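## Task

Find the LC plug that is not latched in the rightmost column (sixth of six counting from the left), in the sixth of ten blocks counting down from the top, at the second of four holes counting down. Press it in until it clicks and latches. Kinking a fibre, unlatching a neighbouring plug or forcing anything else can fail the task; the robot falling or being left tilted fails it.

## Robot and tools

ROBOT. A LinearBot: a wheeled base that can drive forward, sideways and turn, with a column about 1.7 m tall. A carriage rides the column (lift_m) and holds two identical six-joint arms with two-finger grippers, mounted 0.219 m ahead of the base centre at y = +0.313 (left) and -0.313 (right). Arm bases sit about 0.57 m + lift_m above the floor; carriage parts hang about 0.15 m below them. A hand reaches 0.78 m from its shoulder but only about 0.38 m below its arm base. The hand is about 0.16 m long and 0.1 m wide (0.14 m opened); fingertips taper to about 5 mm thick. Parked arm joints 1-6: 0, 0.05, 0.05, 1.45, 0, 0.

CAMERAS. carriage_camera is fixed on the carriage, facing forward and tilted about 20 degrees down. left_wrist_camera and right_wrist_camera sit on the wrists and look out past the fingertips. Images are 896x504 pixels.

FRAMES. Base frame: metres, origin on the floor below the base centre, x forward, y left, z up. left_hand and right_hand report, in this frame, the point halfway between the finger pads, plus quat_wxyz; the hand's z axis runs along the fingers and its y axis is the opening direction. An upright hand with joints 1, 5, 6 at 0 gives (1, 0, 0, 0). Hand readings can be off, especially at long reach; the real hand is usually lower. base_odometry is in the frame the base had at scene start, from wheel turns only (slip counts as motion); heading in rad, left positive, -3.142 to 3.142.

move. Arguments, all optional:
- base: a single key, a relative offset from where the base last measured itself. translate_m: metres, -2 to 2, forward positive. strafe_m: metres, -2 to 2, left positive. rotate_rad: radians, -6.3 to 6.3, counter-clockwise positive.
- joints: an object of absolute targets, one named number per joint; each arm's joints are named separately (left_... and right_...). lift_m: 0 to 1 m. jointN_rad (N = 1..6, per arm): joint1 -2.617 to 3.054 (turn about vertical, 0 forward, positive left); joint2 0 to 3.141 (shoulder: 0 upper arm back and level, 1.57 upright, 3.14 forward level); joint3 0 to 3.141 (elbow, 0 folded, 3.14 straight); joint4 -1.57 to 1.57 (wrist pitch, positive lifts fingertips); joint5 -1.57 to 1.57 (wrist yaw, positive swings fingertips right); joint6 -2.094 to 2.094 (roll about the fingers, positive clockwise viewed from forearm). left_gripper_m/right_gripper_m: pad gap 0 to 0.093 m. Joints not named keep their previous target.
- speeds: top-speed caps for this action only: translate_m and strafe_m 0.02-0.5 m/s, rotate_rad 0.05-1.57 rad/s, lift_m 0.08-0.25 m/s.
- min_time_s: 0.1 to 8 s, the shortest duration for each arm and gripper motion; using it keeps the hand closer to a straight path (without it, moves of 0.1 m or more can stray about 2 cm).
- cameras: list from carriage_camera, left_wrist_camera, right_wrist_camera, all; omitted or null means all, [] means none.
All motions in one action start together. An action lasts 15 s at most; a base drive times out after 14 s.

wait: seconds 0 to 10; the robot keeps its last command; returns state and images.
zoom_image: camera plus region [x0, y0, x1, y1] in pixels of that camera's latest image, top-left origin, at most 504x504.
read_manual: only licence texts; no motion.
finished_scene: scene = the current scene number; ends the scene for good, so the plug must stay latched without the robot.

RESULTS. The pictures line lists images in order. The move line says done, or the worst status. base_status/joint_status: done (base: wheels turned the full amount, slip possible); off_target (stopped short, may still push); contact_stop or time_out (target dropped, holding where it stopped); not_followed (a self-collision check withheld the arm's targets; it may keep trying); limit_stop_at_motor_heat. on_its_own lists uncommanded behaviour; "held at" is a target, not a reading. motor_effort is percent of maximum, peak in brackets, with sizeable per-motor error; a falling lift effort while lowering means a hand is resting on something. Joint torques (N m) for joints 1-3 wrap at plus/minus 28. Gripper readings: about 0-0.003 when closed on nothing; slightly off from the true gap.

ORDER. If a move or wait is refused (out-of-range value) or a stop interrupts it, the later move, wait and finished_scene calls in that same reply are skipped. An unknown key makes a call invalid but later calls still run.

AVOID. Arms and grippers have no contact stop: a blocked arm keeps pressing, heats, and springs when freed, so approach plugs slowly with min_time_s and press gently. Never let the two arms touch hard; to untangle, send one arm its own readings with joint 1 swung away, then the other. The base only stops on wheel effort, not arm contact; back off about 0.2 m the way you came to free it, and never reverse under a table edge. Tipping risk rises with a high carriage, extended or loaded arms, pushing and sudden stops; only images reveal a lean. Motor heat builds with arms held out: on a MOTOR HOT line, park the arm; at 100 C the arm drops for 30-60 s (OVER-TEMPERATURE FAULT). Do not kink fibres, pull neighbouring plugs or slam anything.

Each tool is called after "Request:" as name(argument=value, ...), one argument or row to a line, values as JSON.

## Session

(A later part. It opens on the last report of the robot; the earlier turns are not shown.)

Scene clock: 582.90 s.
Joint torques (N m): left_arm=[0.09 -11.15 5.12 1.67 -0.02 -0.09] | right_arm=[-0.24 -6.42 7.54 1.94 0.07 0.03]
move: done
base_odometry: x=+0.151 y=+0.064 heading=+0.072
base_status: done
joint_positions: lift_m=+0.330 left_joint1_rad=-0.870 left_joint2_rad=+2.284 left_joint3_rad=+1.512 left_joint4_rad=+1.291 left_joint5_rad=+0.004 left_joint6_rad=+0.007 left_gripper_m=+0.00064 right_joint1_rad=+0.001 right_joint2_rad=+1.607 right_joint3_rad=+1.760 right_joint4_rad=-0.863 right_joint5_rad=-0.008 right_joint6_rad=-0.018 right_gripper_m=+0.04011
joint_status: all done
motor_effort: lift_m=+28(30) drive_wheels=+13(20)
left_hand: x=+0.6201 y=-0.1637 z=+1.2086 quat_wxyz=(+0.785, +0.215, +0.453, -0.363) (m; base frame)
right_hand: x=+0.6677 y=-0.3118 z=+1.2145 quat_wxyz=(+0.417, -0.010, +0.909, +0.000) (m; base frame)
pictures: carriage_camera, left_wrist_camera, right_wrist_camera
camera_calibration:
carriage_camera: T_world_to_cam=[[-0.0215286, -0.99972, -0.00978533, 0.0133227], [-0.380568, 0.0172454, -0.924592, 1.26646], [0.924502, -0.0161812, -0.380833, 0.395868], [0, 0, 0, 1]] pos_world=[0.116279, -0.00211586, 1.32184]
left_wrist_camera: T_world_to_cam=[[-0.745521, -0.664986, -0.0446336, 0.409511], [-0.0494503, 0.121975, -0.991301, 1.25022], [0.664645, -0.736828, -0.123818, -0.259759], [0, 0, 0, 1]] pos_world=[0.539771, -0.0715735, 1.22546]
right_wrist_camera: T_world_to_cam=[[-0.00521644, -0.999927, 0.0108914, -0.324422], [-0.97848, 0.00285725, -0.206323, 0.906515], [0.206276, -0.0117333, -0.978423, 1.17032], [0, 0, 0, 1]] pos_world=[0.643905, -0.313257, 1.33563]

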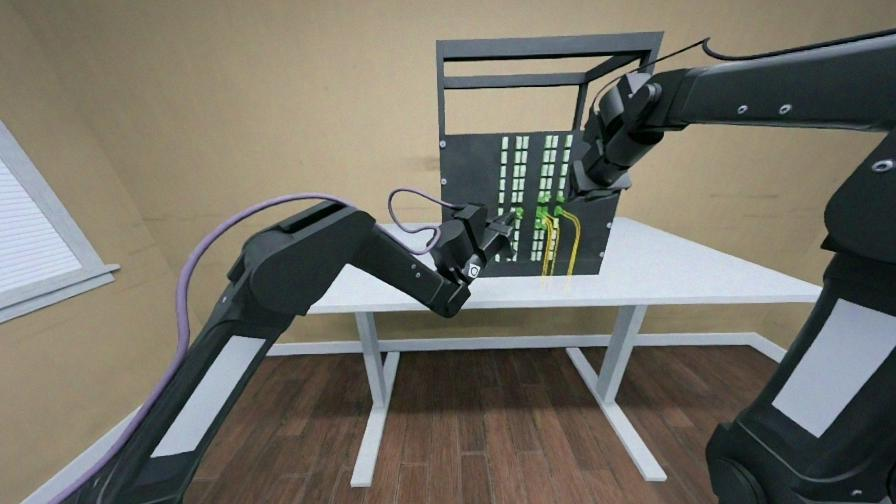

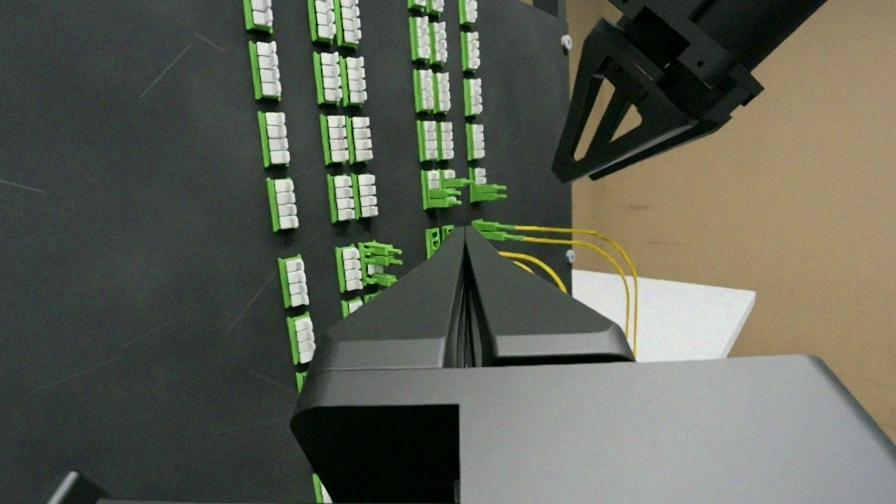

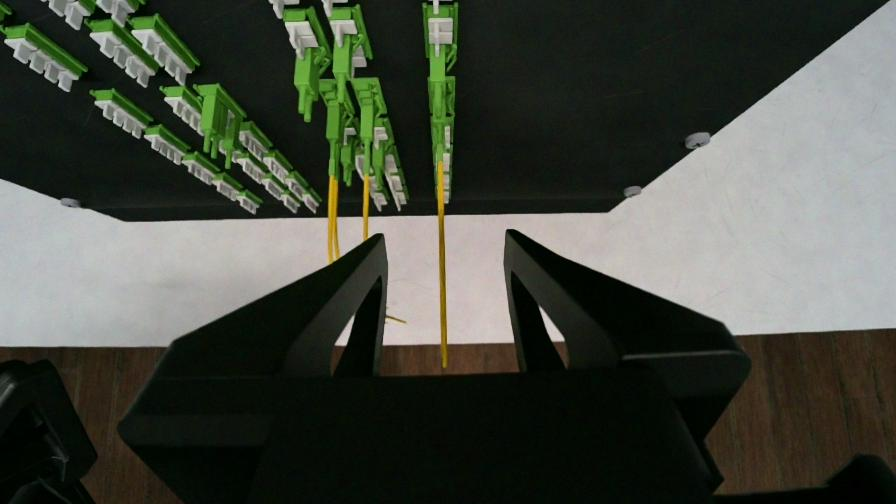

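Request:
move(
  base={"strafe_m": 0.0035},
  joints={"right_gripper_m": 0.014},
  speeds={"strafe_m": 0.02},
  cameras=[],
)

Request:
move(
  joints={"lift_m": 0.305},
  speeds={"lift_m": 0.08},
  cameras=["left_wrist_camera", "right_wrist_camera"],
)

Request:
zoom_image(
  camera="right_wrist_camera",
  region=[370, 20, 530, 280],
)

Request:
zoom_image(
  camera="left_wrist_camera",
  region=[440, 100, 660, 240],
)

Scene clock: 620.70 s.
Joint torques (N m): left_arm=[0.09 -11.1 5.11 1.68 -0.04 -0.07] | right_arm=[-0.36 -6.39 7.72 1.99 0.06 0.03]
move: done
base_odometry: x=+0.151 y=+0.067 heading=+0.071
base_status: done
joint_positions: lift_m=+0.330 left_joint1_rad=-0.870 left_joint2_rad=+2.284 left_joint3_rad=+1.512 left_joint4_rad=+1.291 left_joint5_rad=+0.003 left_joint6_rad=+0.007 left_gripper_m=+0.00064 right_joint1_rad=+0.001 right_joint2_rad=+1.607 right_joint3_rad=+1.760 right_joint4_rad=-0.863 right_joint5_rad=-0.007 right_joint6_rad=-0.018 right_gripper_m=+0.01411
joint_status: all done
motor_effort: lift_m=+28(28) drive_wheels=+10(15)
left_hand: x=+0.6201 y=-0.1637 z=+1.2086 quat_wxyz=(+0.785, +0.214, +0.453, -0.363) (m; base frame)
right_hand: x=+0.6677 y=-0.3117 z=+1.2145 quat_wxyz=(+0.417, -0.010, +0.909, +0.000) (m; base frame)
pictures: none
No camera images: "cameras" was empty.

Scene clock: 621.53 s.
Joint torques (N m): left_arm=[0.13 -11.08 5.14 1.7 -0.02 -0.07] | right_arm=[-0.32 -6.53 7.46 2 0.06 0.03]
move: done
base_odometry: x=+0.151 y=+0.067 heading=+0.071
base_status: not commanded
joint_positions: lift_m=+0.305 left_joint1_rad=-0.870 left_joint2_rad=+2.285 left_joint3_rad=+1.512 left_joint4_rad=+1.292 left_joint5_rad=+0.003 left_joint6_rad=+0.007 left_gripper_m=+0.00064 right_joint1_rad=+0.001 right_joint2_rad=+1.608 right_joint3_rad=+1.761 right_joint4_rad=-0.864 right_joint5_rad=-0.007 right_joint6_rad=-0.018 right_gripper_m=+0.01411
joint_status: all done
motor_effort: lift_m=+28(29) drive_wheels=+10(11)
left_hand: x=+0.6202 y=-0.1638 z=+1.1830 quat_wxyz=(+0.785, +0.215, +0.454, -0.363) (m; base frame)
right_hand: x=+0.6678 y=-0.3117 z=+1.1895 quat_wxyz=(+0.417, -0.010, +0.909, +0.000) (m; base frame)
pictures: left_wrist_camera, right_wrist_camera
camera_calibration:
left_wrist_camera: T_world_to_cam=[[-0.745353, -0.665185, -0.0444806, 0.408093], [-0.0501346, 0.122458, -0.991207, 1.22525], [0.664783, -0.736568, -0.124623, -0.262146], [0, 0, 0, 1]] pos_world=[0.53987, -0.0716734, 1.19996]
right_wrist_camera: T_world_to_cam=[[-0.00563912, -0.999919, 0.0114105, -0.324356], [-0.978563, 0.0031688, -0.205925, 0.901201], [0.205872, -0.0123271, -0.978501, 1.14609], [0, 0, 0, 1]] pos_world=[0.644104, -0.313057, 1.31074]

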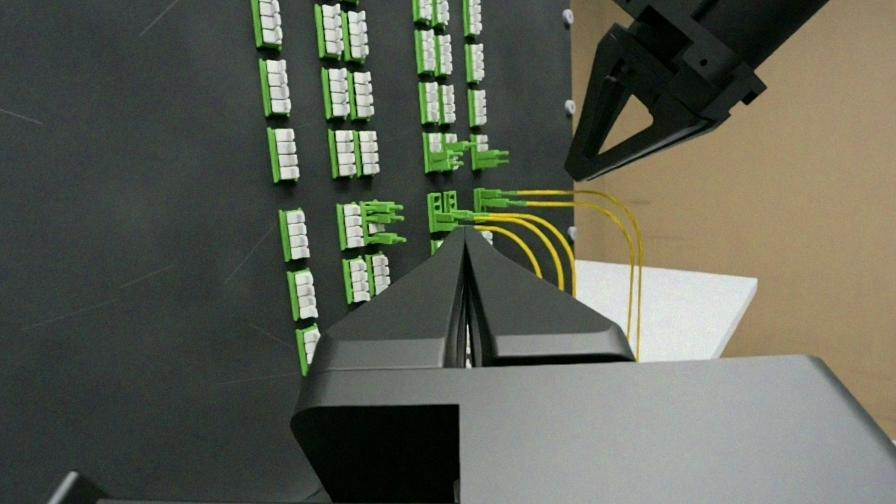

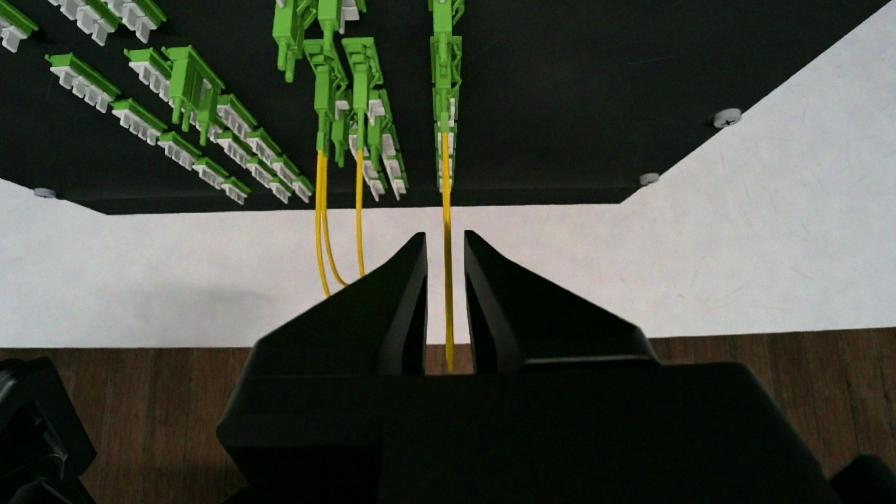

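Scaled by 1.938 from the camera's 896x504 image, which has a finer 1280x720 frame.

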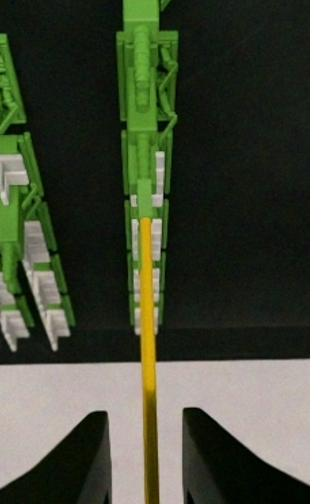

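Scaled by 2.291 from the camera's 896x504 image, which has a finer 1280x720 frame.

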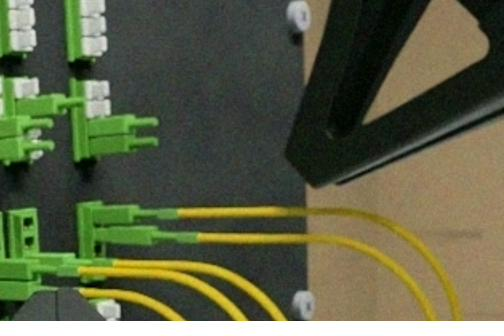

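Request:
move(
  joints={"lift_m": 0.281},
  speeds={"lift_m": 0.08},
  cameras=["left_wrist_camera", "right_wrist_camera"],
)

Request:
zoom_image(
  camera="right_wrist_camera",
  region=[370, 20, 530, 280],
)

Request:
zoom_image(
  camera="left_wrist_camera",
  region=[440, 100, 660, 240],
)

Scene clock: 634.00 s.
Joint torques (N m): left_arm=[0.02 -11.19 5.05 1.7 -0.01 -0.07] | right_arm=[-0.2 -6.5 7.53 1.96 0.05 0.03]
move: done
base_odometry: x=+0.151 y=+0.067 heading=+0.071
base_status: not commanded
joint_positions: lift_m=+0.281 left_joint1_rad=-0.870 left_joint2_rad=+2.286 left_joint3_rad=+1.512 left_joint4_rad=+1.291 left_joint5_rad=+0.003 left_joint6_rad=+0.007 left_gripper_m=+0.00064 right_joint1_rad=+0.001 right_joint2_rad=+1.608 right_joint3_rad=+1.761 right_joint4_rad=-0.864 right_joint5_rad=-0.007 right_joint6_rad=-0.018 right_gripper_m=+0.01411
joint_status: all done
motor_effort: lift_m=+28(28) drive_wheels=+10(11)
left_hand: x=+0.6204 y=-0.1640 z=+1.1583 quat_wxyz=(+0.785, +0.215, +0.454, -0.362) (m; base frame)
right_hand: x=+0.6680 y=-0.3117 z=+1.1654 quat_wxyz=(+0.417, -0.010, +0.909, +0.000) (m; base frame)
pictures: left_wrist_camera, right_wrist_camera
camera_calibration:
left_wrist_camera: T_world_to_cam=[[-0.745361, -0.66517, -0.0445479, 0.407104], [-0.0510918, 0.123622, -0.991013, 1.20137], [0.6647, -0.736387, -0.126127, -0.263653], [0, 0, 0, 1]] pos_world=[0.54007, -0.0718725, 1.17546]
right_wrist_camera: T_world_to_cam=[[-0.00563912, -0.999919, 0.0114105, -0.32408], [-0.978563, 0.0031688, -0.205925, 0.896336], [0.205872, -0.0123271, -0.978501, 1.12249], [0, 0, 0, 1]] pos_world=[0.644204, -0.313057, 1.28664]

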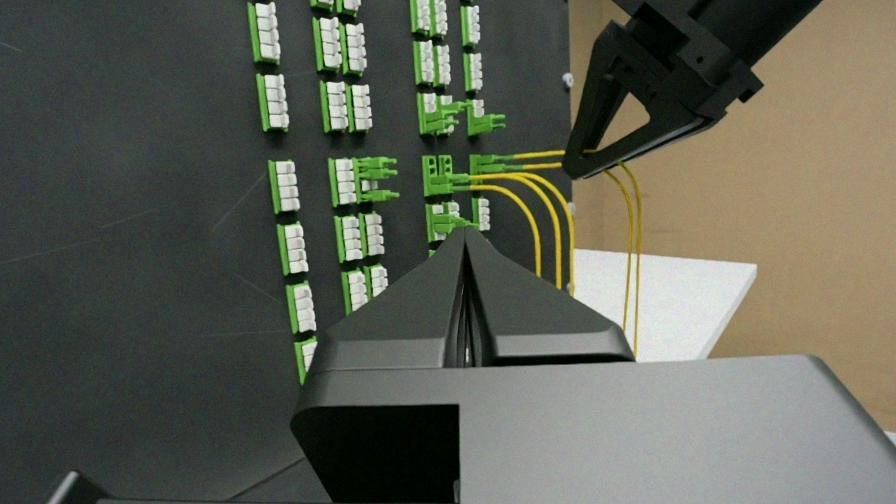

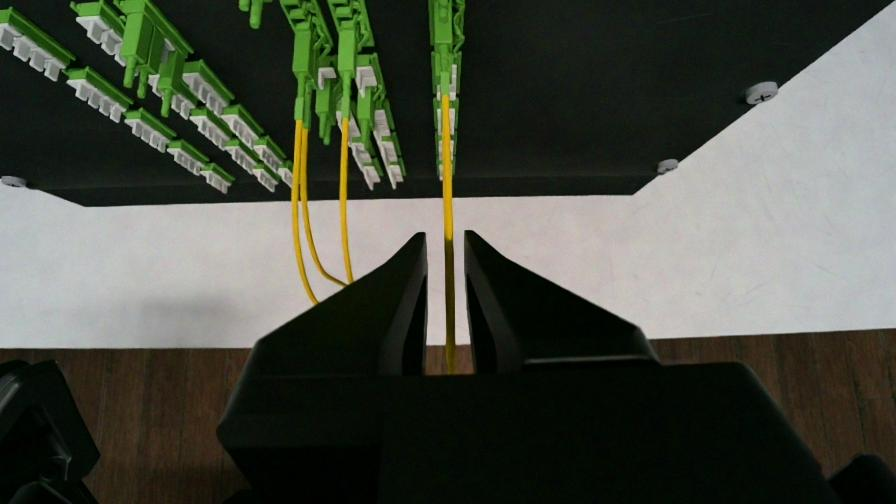

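Scaled by 1.938 from the camera's 896x504 image, which has a finer 1280x720 frame.

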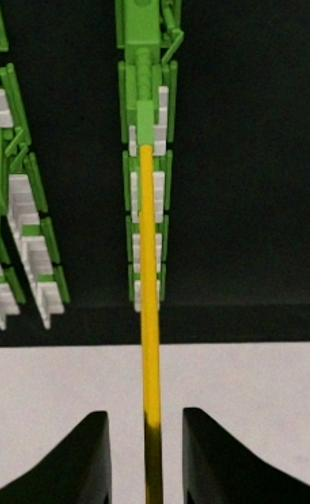

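Scaled by 2.291 from the camera's 896x504 image, which has a finer 1280x720 frame.

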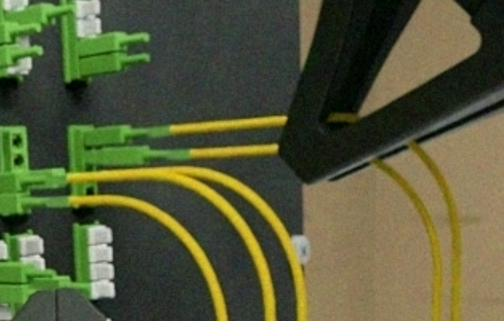

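Request:
move(
  base={"translate_m": 0.035},
  joints={"right_gripper_m": 0.009},
  speeds={"translate_m": 0.03},
  cameras=["left_wrist_camera", "right_wrist_camera"],
)

Request:
zoom_image(
  camera="right_wrist_camera",
  region=[370, 20, 530, 280],
)

Request:
zoom_image(
  camera="left_wrist_camera",
  region=[440, 100, 660, 240],
)

Scene clock: 652.13 s.
Joint torques (N m): left_arm=[0.23 -11.21 5.11 1.66 0 -0.07] | right_arm=[-0.29 -6.52 7.47 1.96 0.05 0.03]
move: done
base_odometry: x=+0.186 y=+0.069 heading=+0.070
base_status: done
joint_positions: lift_m=+0.281 left_joint1_rad=-0.871 left_joint2_rad=+2.286 left_joint3_rad=+1.512 left_joint4_rad=+1.293 left_joint5_rad=+0.003 left_joint6_rad=+0.007 left_gripper_m=+0.00064 right_joint1_rad=+0.001 right_joint2_rad=+1.608 right_joint3_rad=+1.761 right_joint4_rad=-0.864 right_joint5_rad=-0.006 right_joint6_rad=-0.018 right_gripper_m=+0.00910
joint_status: all done
motor_effort: lift_m=+28(28) drive_wheels=+9(19)
left_hand: x=+0.6201 y=-0.1639 z=+1.1588 quat_wxyz=(+0.785, +0.214, +0.454, -0.363) (m; base frame)
right_hand: x=+0.6680 y=-0.3118 z=+1.1655 quat_wxyz=(+0.417, -0.010, +0.909, -0.001) (m; base frame)
pictures: left_wrist_camera, right_wrist_camera
camera_calibration:
left_wrist_camera: T_world_to_cam=[[-0.745376, -0.665172, -0.0442854, 0.406654], [-0.0500037, 0.122029, -0.991266, 1.20114], [0.664767, -0.736651, -0.124218, -0.265656], [0, 0, 0, 1]] pos_world=[0.539771, -0.0717737, 1.17566]
right_wrist_camera: T_world_to_cam=[[-0.0061262, -0.999917, 0.0112979, -0.323721], [-0.97856, 0.00366856, -0.205931, 0.896498], [0.205872, -0.0123173, -0.978501, 1.12249], [0, 0, 0, 1]] pos_world=[0.644203, -0.313157, 1.28664]

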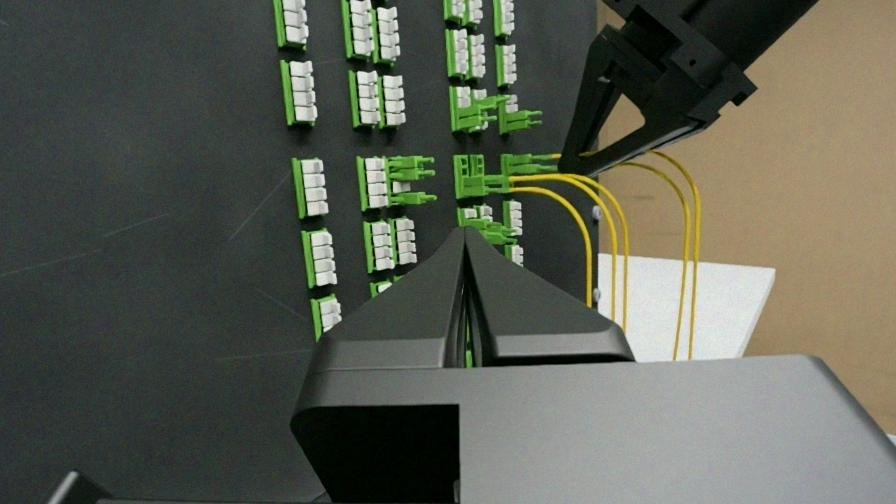

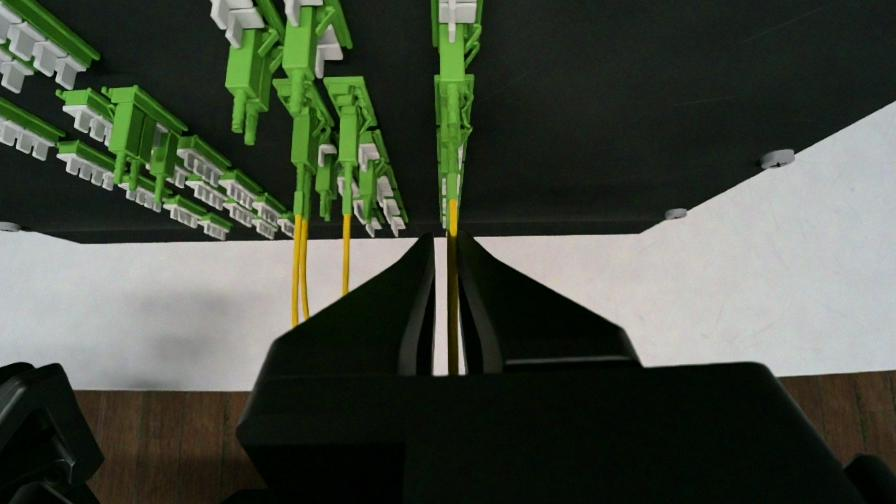

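Scaled by 1.938 from the camera's 896x504 image, which has a finer 1280x720 frame.

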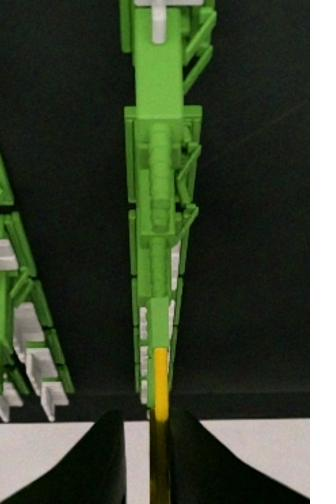

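Scaled by 2.291 from the camera's 896x504 image, which has a finer 1280x720 frame.

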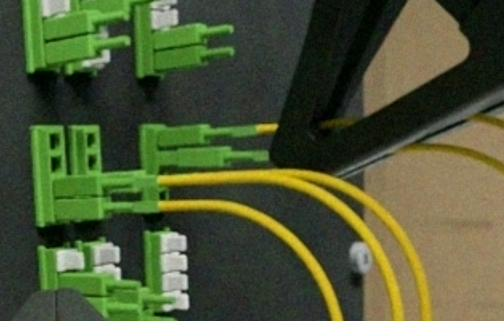

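Request:
move(
  base={"strafe_m": -0.0028},
  speeds={"strafe_m": 0.02},
  cameras=["right_wrist_camera"],
)

Request:
zoom_image(
  camera="right_wrist_camera",
  region=[410, 130, 490, 260],
)

Scene clock: 658.87 s.
Joint torques (N m): left_arm=[0.23 -11.23 5.09 1.67 -0.01 -0.09] | right_arm=[-0.16 -6.42 7.49 1.97 0.05 0.03]
move: done
base_odometry: x=+0.186 y=+0.066 heading=+0.070
base_status: done
joint_positions: lift_m=+0.281 left_joint1_rad=-0.871 left_joint2_rad=+2.286 left_joint3_rad=+1.512 left_joint4_rad=+1.293 left_joint5_rad=+0.003 left_joint6_rad=+0.007 left_gripper_m=+0.00064 right_joint1_rad=+0.000 right_joint2_rad=+1.608 right_joint3_rad=+1.761 right_joint4_rad=-0.864 right_joint5_rad=-0.005 right_joint6_rad=-0.018 right_gripper_m=+0.00910
joint_status: not commanded
motor_effort: lift_m=+28(28) drive_wheels=+3(8)
left_hand: x=+0.6199 y=-0.1641 z=+1.1588 quat_wxyz=(+0.785, +0.215, +0.454, -0.363) (m; base frame)
right_hand: x=+0.6680 y=-0.3126 z=+1.1655 quat_wxyz=(+0.417, -0.009, +0.909, -0.001) (m; base frame)
pictures: right_wrist_camera
camera_calibration:
right_wrist_camera: T_world_to_cam=[[-0.00820353, -0.999896, 0.0118442, -0.32378], [-0.978545, 0.00558868, -0.205959, 0.897125], [0.205872, -0.0132797, -0.978489, 1.12217], [0, 0, 0, 1]] pos_world=[0.644198, -0.313858, 1.28664]

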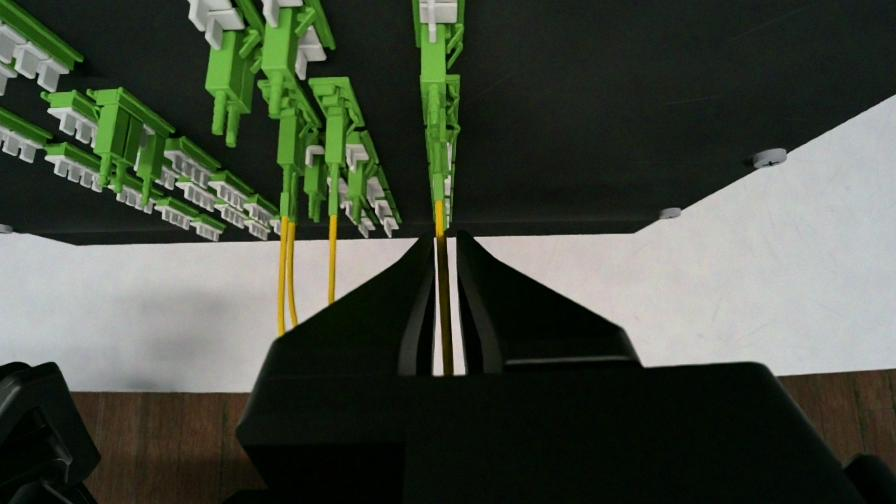

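Scaled by 3.877 from the camera's 896x504 image, which has a finer 1280x720 frame.

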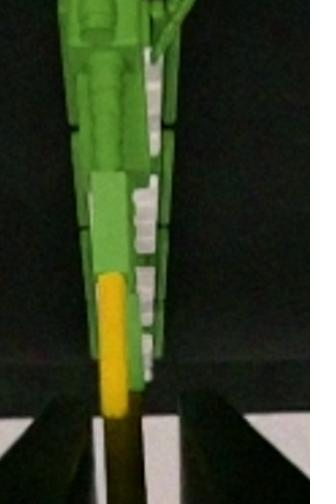

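Request:
move(
  base={"strafe_m": 0.0025},
  speeds={"strafe_m": 0.02},
  cameras=["right_wrist_camera"],
)

Request:
zoom_image(
  camera="right_wrist_camera",
  region=[410, 130, 490, 260],
)

Scene clock: 677.90 s.
Joint torques (N m): left_arm=[0.13 -11.17 5.05 1.67 -0.03 -0.06] | right_arm=[-0.31 -6.61 7.49 1.98 0.05 0.03]
move: done
base_odometry: x=+0.186 y=+0.068 heading=+0.069
base_status: done
joint_positions: lift_m=+0.281 left_joint1_rad=-0.871 left_joint2_rad=+2.286 left_joint3_rad=+1.512 left_joint4_rad=+1.293 left_joint5_rad=+0.003 left_joint6_rad=+0.007 left_gripper_m=+0.00064 right_joint1_rad=+0.001 right_joint2_rad=+1.608 right_joint3_rad=+1.761 right_joint4_rad=-0.864 right_joint5_rad=-0.005 right_joint6_rad=-0.018 right_gripper_m=+0.00910
joint_status: not commanded
motor_effort: lift_m=+28(28) drive_wheels=-5(7)
left_hand: x=+0.6199 y=-0.1641 z=+1.1588 quat_wxyz=(+0.785, +0.215, +0.454, -0.363) (m; base frame)
right_hand: x=+0.6680 y=-0.3120 z=+1.1655 quat_wxyz=(+0.417, -0.010, +0.909, -0.001) (m; base frame)
pictures: right_wrist_camera
camera_calibration:
right_wrist_camera: T_world_to_cam=[[-0.00729713, -0.999897, 0.0123628, -0.324431], [-0.978548, 0.0045947, -0.20597, 0.896828], [0.205892, -0.0136005, -0.97848, 1.12205], [0, 0, 0, 1]] pos_world=[0.6442, -0.313258, 1.28664]

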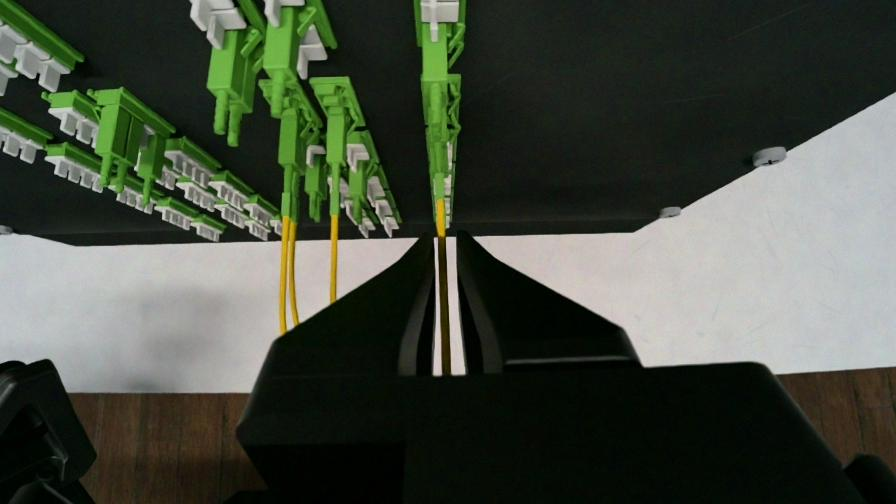

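Scaled by 3.877 from the camera's 896x504 image, which has a finer 1280x720 frame.

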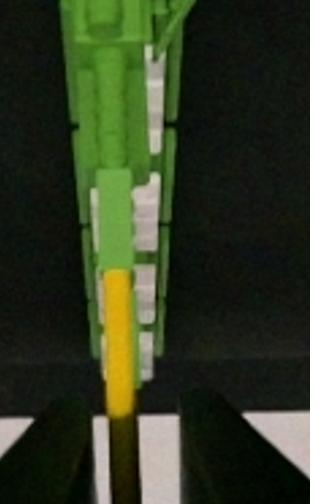

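Request:
move(
  joints={"right_joint1_rad": 0.007},
  cameras=["right_wrist_camera"],
)

Request:
zoom_image(
  camera="right_wrist_camera",
  region=[410, 130, 490, 260],
)

Scene clock: 686.03 s.
Joint torques (N m): left_arm=[0.14 -11.15 5.12 1.68 -0.03 -0.08] | right_arm=[0.29 -6.54 7.5 2 0.06 0.03]
move: done
base_odometry: x=+0.186 y=+0.068 heading=+0.069
base_status: not commanded
joint_positions: lift_m=+0.281 left_joint1_rad=-0.871 left_joint2_rad=+2.286 left_joint3_rad=+1.512 left_joint4_rad=+1.293 left_joint5_rad=+0.003 left_joint6_rad=+0.007 left_gripper_m=+0.00064 right_joint1_rad=+0.001 right_joint2_rad=+1.608 right_joint3_rad=+1.761 right_joint4_rad=-0.864 right_joint5_rad=-0.005 right_joint6_rad=-0.018 right_gripper_m=+0.00910
joint_status: all done
motor_effort: lift_m=+28(28) drive_wheels=-5(5)
left_hand: x=+0.6199 y=-0.1641 z=+1.1588 quat_wxyz=(+0.785, +0.215, +0.454, -0.363) (m; base frame)
right_hand: x=+0.6680 y=-0.3120 z=+1.1655 quat_wxyz=(+0.417, -0.010, +0.909, -0.001) (m; base frame)
pictures: right_wrist_camera
camera_calibration:
right_wrist_camera: T_world_to_cam=[[-0.00729713, -0.999897, 0.0123628, -0.324431], [-0.978548, 0.0045947, -0.20597, 0.896828], [0.205892, -0.0136005, -0.97848, 1.12205], [0, 0, 0, 1]] pos_world=[0.6442, -0.313258, 1.28664]

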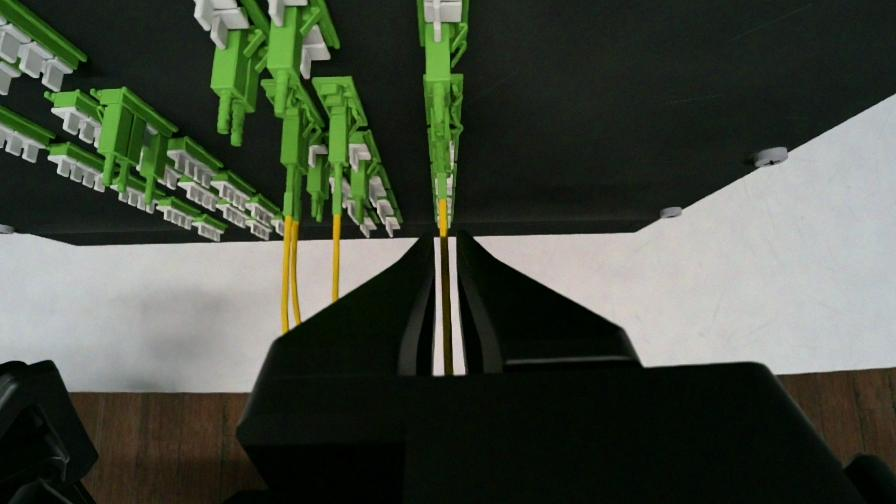

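Scaled by 3.877 from the camera's 896x504 image, which has a finer 1280x720 frame.

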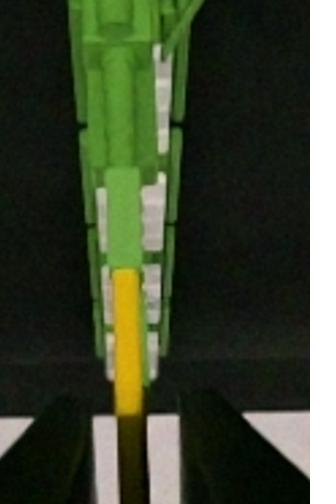

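Request:
wait(
  seconds=0.5,
  cameras=["right_wrist_camera"],
)

Request:
zoom_image(
  camera="right_wrist_camera",
  region=[410, 130, 490, 260],
)

Scene clock: 692.10 s.
Joint torques (N m): left_arm=[0.14 -11.19 5.03 1.66 -0.01 -0.1] | right_arm=[0.24 -6.56 7.49 2 0.05 0.03]
base_odometry: x=+0.186 y=+0.068 heading=+0.069
base_status: not commanded
joint_positions: lift_m=+0.281 left_joint1_rad=-0.871 left_joint2_rad=+2.286 left_joint3_rad=+1.512 left_joint4_rad=+1.293 left_joint5_rad=+0.003 left_joint6_rad=+0.007 left_gripper_m=+0.00064 right_joint1_rad=+0.001 right_joint2_rad=+1.608 right_joint3_rad=+1.761 right_joint4_rad=-0.864 right_joint5_rad=-0.005 right_joint6_rad=-0.018 right_gripper_m=+0.00910
joint_status: all done
motor_effort: lift_m=+28(28) drive_wheels=-5(5)
left_hand: x=+0.6199 y=-0.1641 z=+1.1588 quat_wxyz=(+0.785, +0.215, +0.454, -0.363) (m; base frame)
right_hand: x=+0.6680 y=-0.3120 z=+1.1655 quat_wxyz=(+0.417, -0.010, +0.909, -0.001) (m; base frame)
wait: 0.50 s; at rest from the start
pictures: right_wrist_camera
camera_calibration:
right_wrist_camera: T_world_to_cam=[[-0.00729713, -0.999897, 0.0123628, -0.324431], [-0.978548, 0.0045947, -0.20597, 0.896828], [0.205892, -0.0136005, -0.97848, 1.12205], [0, 0, 0, 1]] pos_world=[0.6442, -0.313258, 1.28664]

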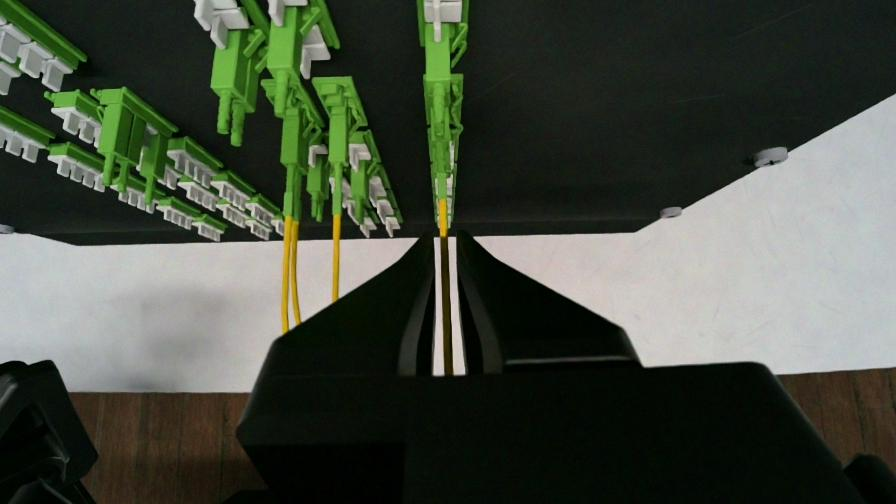

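Scaled by 3.877 from the camera's 896x504 image, which has a finer 1280x720 frame.

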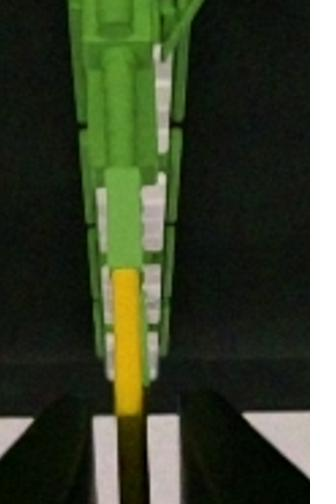

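Request:
move(
  joints={"right_joint1_rad": 0.013},
  cameras=["right_wrist_camera"],
)

Request:
zoom_image(
  camera="right_wrist_camera",
  region=[410, 130, 490, 260],
)

Scene clock: 697.47 s.
Joint torques (N m): left_arm=[0.2 -11.26 5.12 1.65 -0.03 -0.06] | right_arm=[0.38 -6.54 7.51 1.99 0.04 0.03]
move: done
base_odometry: x=+0.186 y=+0.068 heading=+0.069
base_status: not commanded
joint_positions: lift_m=+0.281 left_joint1_rad=-0.871 left_joint2_rad=+2.286 left_joint3_rad=+1.512 left_joint4_rad=+1.293 left_joint5_rad=+0.003 left_joint6_rad=+0.007 left_gripper_m=+0.00064 right_joint1_rad=+0.006 right_joint2_rad=+1.608 right_joint3_rad=+1.761 right_joint4_rad=-0.864 right_joint5_rad=-0.005 right_joint6_rad=-0.018 right_gripper_m=+0.00910
joint_status: all done
motor_effort: lift_m=+28(28) drive_wheels=-5(5)
left_hand: x=+0.6199 y=-0.1641 z=+1.1588 quat_wxyz=(+0.785, +0.215, +0.454, -0.363) (m; base frame)
right_hand: x=+0.6680 y=-0.3100 z=+1.1655 quat_wxyz=(+0.417, -0.012, +0.909, +0.000) (m; base frame)
pictures: right_wrist_camera
camera_calibration:
right_wrist_camera: T_world_to_cam=[[-0.00266424, -0.999921, 0.0123038, -0.325345], [-0.978552, 0.0000724868, -0.206002, 0.895466], [0.205985, -0.0125888, -0.978474, 1.12233], [0, 0, 0, 1]] pos_world=[0.644211, -0.311256, 1.28664]

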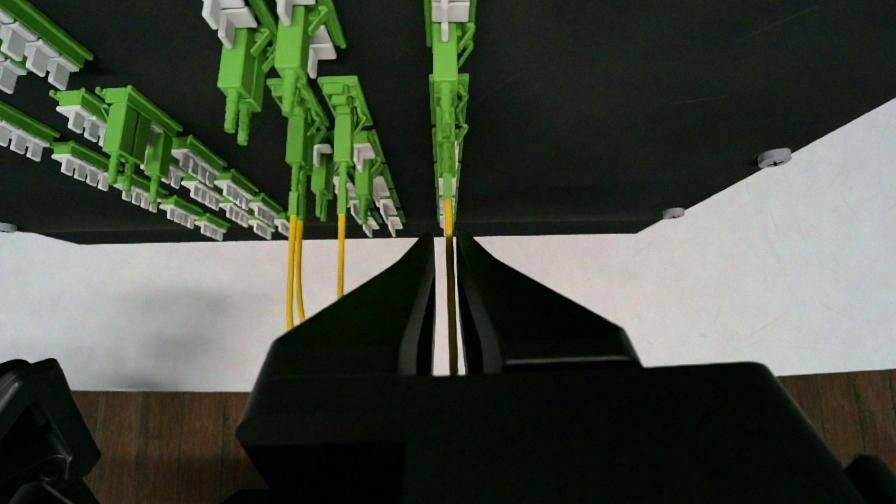

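Scaled by 3.877 from the camera's 896x504 image, which has a finer 1280x720 frame.

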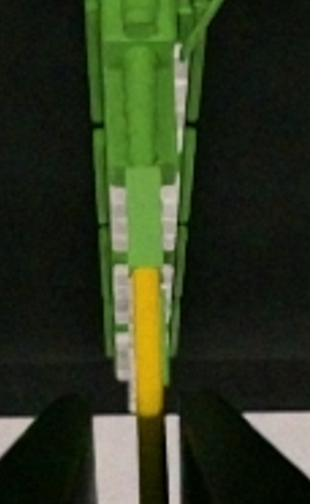

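Request:
move(
  base={"translate_m": 0.01},
  speeds={"translate_m": 0.02},
  cameras=["right_wrist_camera", "left_wrist_camera"],
)

Request:
zoom_image(
  camera="right_wrist_camera",
  region=[410, 130, 490, 260],
)

Request:
zoom_image(
  camera="left_wrist_camera",
  region=[480, 110, 640, 220],
)

Scene clock: 705.27 s.
Joint torques (N m): left_arm=[-0.01 -11.21 5.15 1.66 -0.03 -0.06] | right_arm=[0.4 -6.79 7.41 2 0.06 0.02]
move: done
base_odometry: x=+0.196 y=+0.069 heading=+0.068
base_status: done
joint_positions: lift_m=+0.281 left_joint1_rad=-0.870 left_joint2_rad=+2.286 left_joint3_rad=+1.512 left_joint4_rad=+1.293 left_joint5_rad=+0.002 left_joint6_rad=+0.007 left_gripper_m=+0.00064 right_joint1_rad=+0.006 right_joint2_rad=+1.608 right_joint3_rad=+1.761 right_joint4_rad=-0.864 right_joint5_rad=-0.005 right_joint6_rad=-0.018 right_gripper_m=+0.00910
joint_status: not commanded
motor_effort: lift_m=+28(28) drive_wheels=-7(14)
left_hand: x=+0.6204 y=-0.1637 z=+1.1588 quat_wxyz=(+0.785, +0.214, +0.454, -0.362) (m; base frame)
right_hand: x=+0.6680 y=-0.3100 z=+1.1655 quat_wxyz=(+0.417, -0.012, +0.909, +0.000) (m; base frame)
pictures: left_wrist_camera, right_wrist_camera
camera_calibration:
left_wrist_camera: T_world_to_cam=[[-0.744892, -0.665727, -0.0440887, 0.40633], [-0.0502393, 0.121862, -0.991275, 1.20124], [0.665291, -0.736177, -0.12422, -0.265824], [0, 0, 0, 1]] pos_world=[0.539871, -0.0715748, 1.17566]
right_wrist_camera: T_world_to_cam=[[-0.00266424, -0.999921, 0.0123038, -0.325345], [-0.978552, 0.0000724868, -0.206002, 0.895466], [0.205985, -0.0125888, -0.978474, 1.12233], [0, 0, 0, 1]] pos_world=[0.644211, -0.311256, 1.28664]

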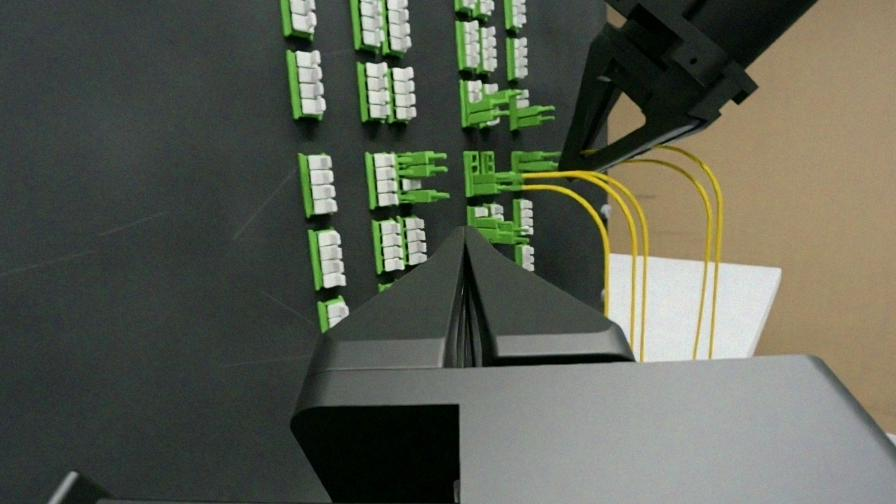

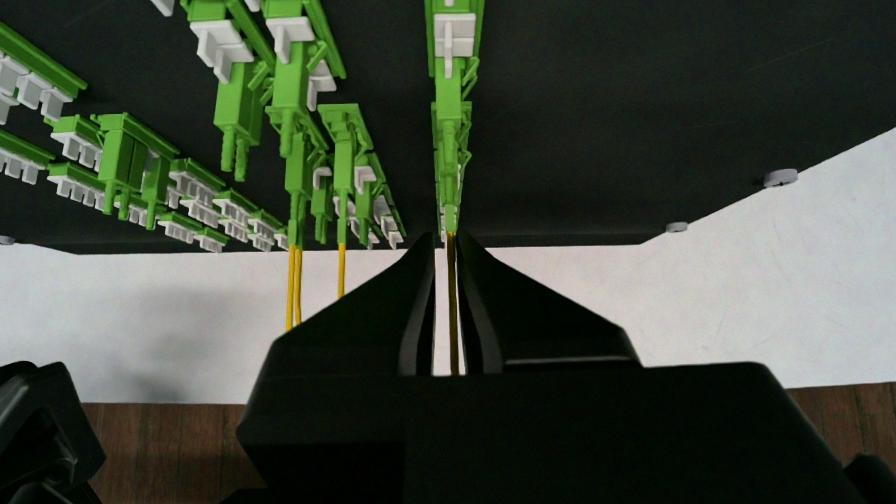

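Scaled by 3.877 from the camera's 896x504 image, which has a finer 1280x720 frame.

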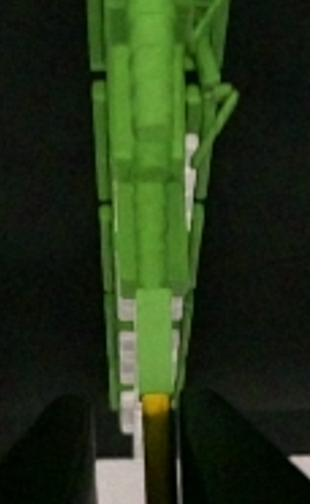

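Scaled by 3.150 from the camera's 896x504 image, which has a finer 1280x720 frame.

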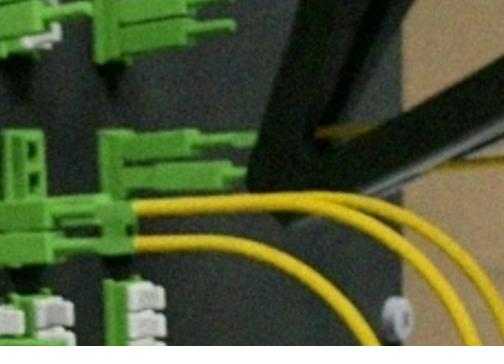

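Request:
move(
  joints={"right_joint1_rad": -0.004},
  cameras=["right_wrist_camera"],
)

Request:
zoom_image(
  camera="right_wrist_camera",
  region=[410, 130, 490, 260],
)

Scene clock: 715.00 s.
Joint torques (N m): left_arm=[0.14 -11.14 5.14 1.65 0 -0.06] | right_arm=[-0.68 -6.56 7.5 2 0.05 0.03]
move: done
base_odometry: x=+0.196 y=+0.069 heading=+0.068
base_status: not commanded
joint_positions: lift_m=+0.281 left_joint1_rad=-0.870 left_joint2_rad=+2.286 left_joint3_rad=+1.512 left_joint4_rad=+1.293 left_joint5_rad=+0.002 left_joint6_rad=+0.007 left_gripper_m=+0.00064 right_joint1_rad=+0.002 right_joint2_rad=+1.608 right_joint3_rad=+1.761 right_joint4_rad=-0.864 right_joint5_rad=-0.005 right_joint6_rad=-0.018 right_gripper_m=+0.00910
joint_status: all done
motor_effort: lift_m=+28(28) drive_wheels=+8(8)
left_hand: x=+0.6203 y=-0.1637 z=+1.1589 quat_wxyz=(+0.785, +0.214, +0.454, -0.363) (m; base frame)
right_hand: x=+0.6680 y=-0.3117 z=+1.1655 quat_wxyz=(+0.417, -0.010, +0.909, -0.001) (m; base frame)
pictures: right_wrist_camera
camera_calibration:
right_wrist_camera: T_world_to_cam=[[-0.00657018, -0.999902, 0.0123255, -0.324553], [-0.978553, 0.0038911, -0.205959, 0.896598], [0.205891, -0.0134143, -0.978483, 1.12212], [0, 0, 0, 1]] pos_world=[0.644202, -0.312958, 1.28664]

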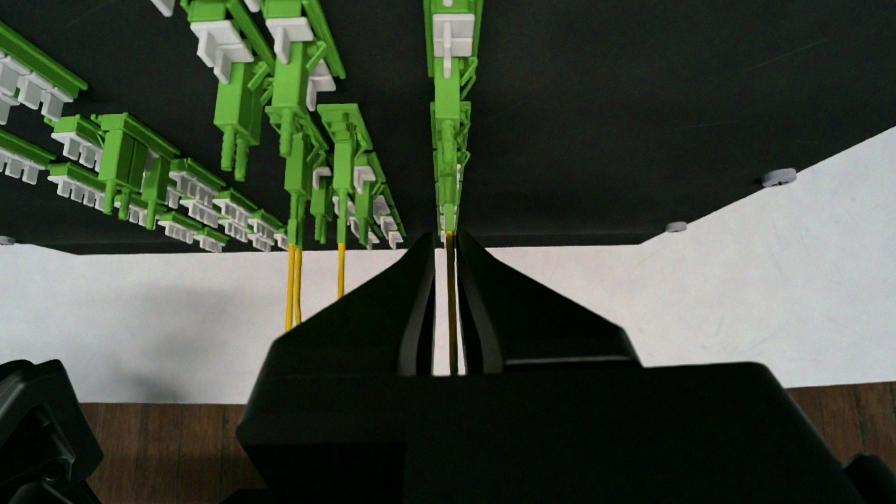

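Scaled by 3.877 from the camera's 896x504 image, which has a finer 1280x720 frame.

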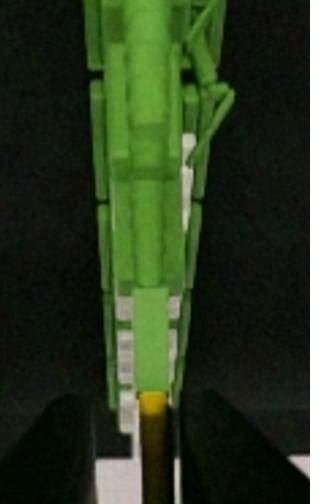

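Request:
wait(
  seconds=0.3,
  cameras=["right_wrist_camera"],
)

Request:
zoom_image(
  camera="right_wrist_camera",
  region=[410, 130, 490, 260],
)

Scene clock: 719.77 s.
Joint torques (N m): left_arm=[0.12 -11.25 5.18 1.65 0 -0.07] | right_arm=[-0.66 -6.56 7.5 2 0.04 0.02]
base_odometry: x=+0.196 y=+0.069 heading=+0.068
base_status: not commanded
joint_positions: lift_m=+0.281 left_joint1_rad=-0.870 left_joint2_rad=+2.286 left_joint3_rad=+1.512 left_joint4_rad=+1.293 left_joint5_rad=+0.002 left_joint6_rad=+0.007 left_gripper_m=+0.00064 right_joint1_rad=+0.002 right_joint2_rad=+1.608 right_joint3_rad=+1.761 right_joint4_rad=-0.864 right_joint5_rad=-0.005 right_joint6_rad=-0.018 right_gripper_m=+0.00910
joint_status: all done
motor_effort: lift_m=+28(28) drive_wheels=+8(8)
left_hand: x=+0.6203 y=-0.1637 z=+1.1589 quat_wxyz=(+0.785, +0.214, +0.454, -0.363) (m; base frame)
right_hand: x=+0.6680 y=-0.3117 z=+1.1655 quat_wxyz=(+0.417, -0.010, +0.909, -0.001) (m; base frame)
wait: 0.30 s; at rest from the start
pictures: right_wrist_camera
camera_calibration:
right_wrist_camera: T_world_to_cam=[[-0.00657018, -0.999902, 0.0123255, -0.324553], [-0.978553, 0.0038911, -0.205959, 0.896598], [0.205891, -0.0134143, -0.978483, 1.12212], [0, 0, 0, 1]] pos_world=[0.644202, -0.312958, 1.28664]

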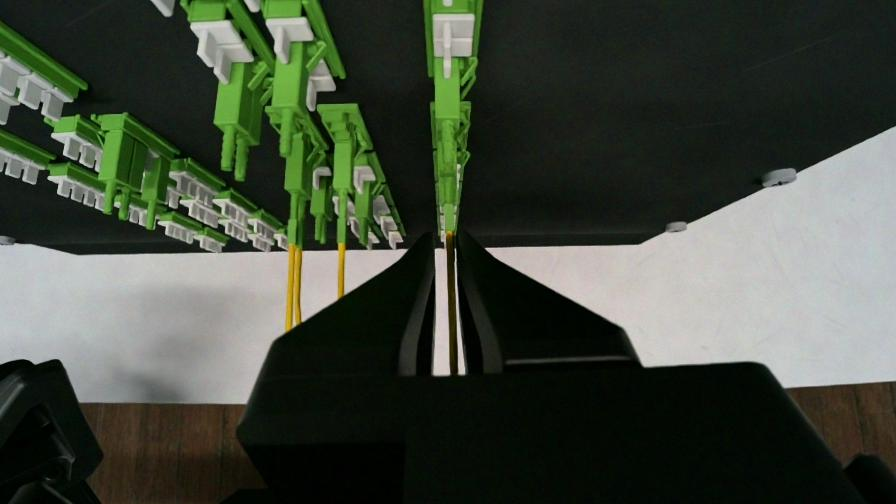

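Scaled by 3.877 from the camera's 896x504 image, which has a finer 1280x720 frame.

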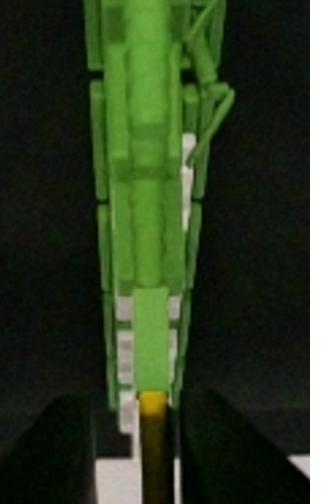

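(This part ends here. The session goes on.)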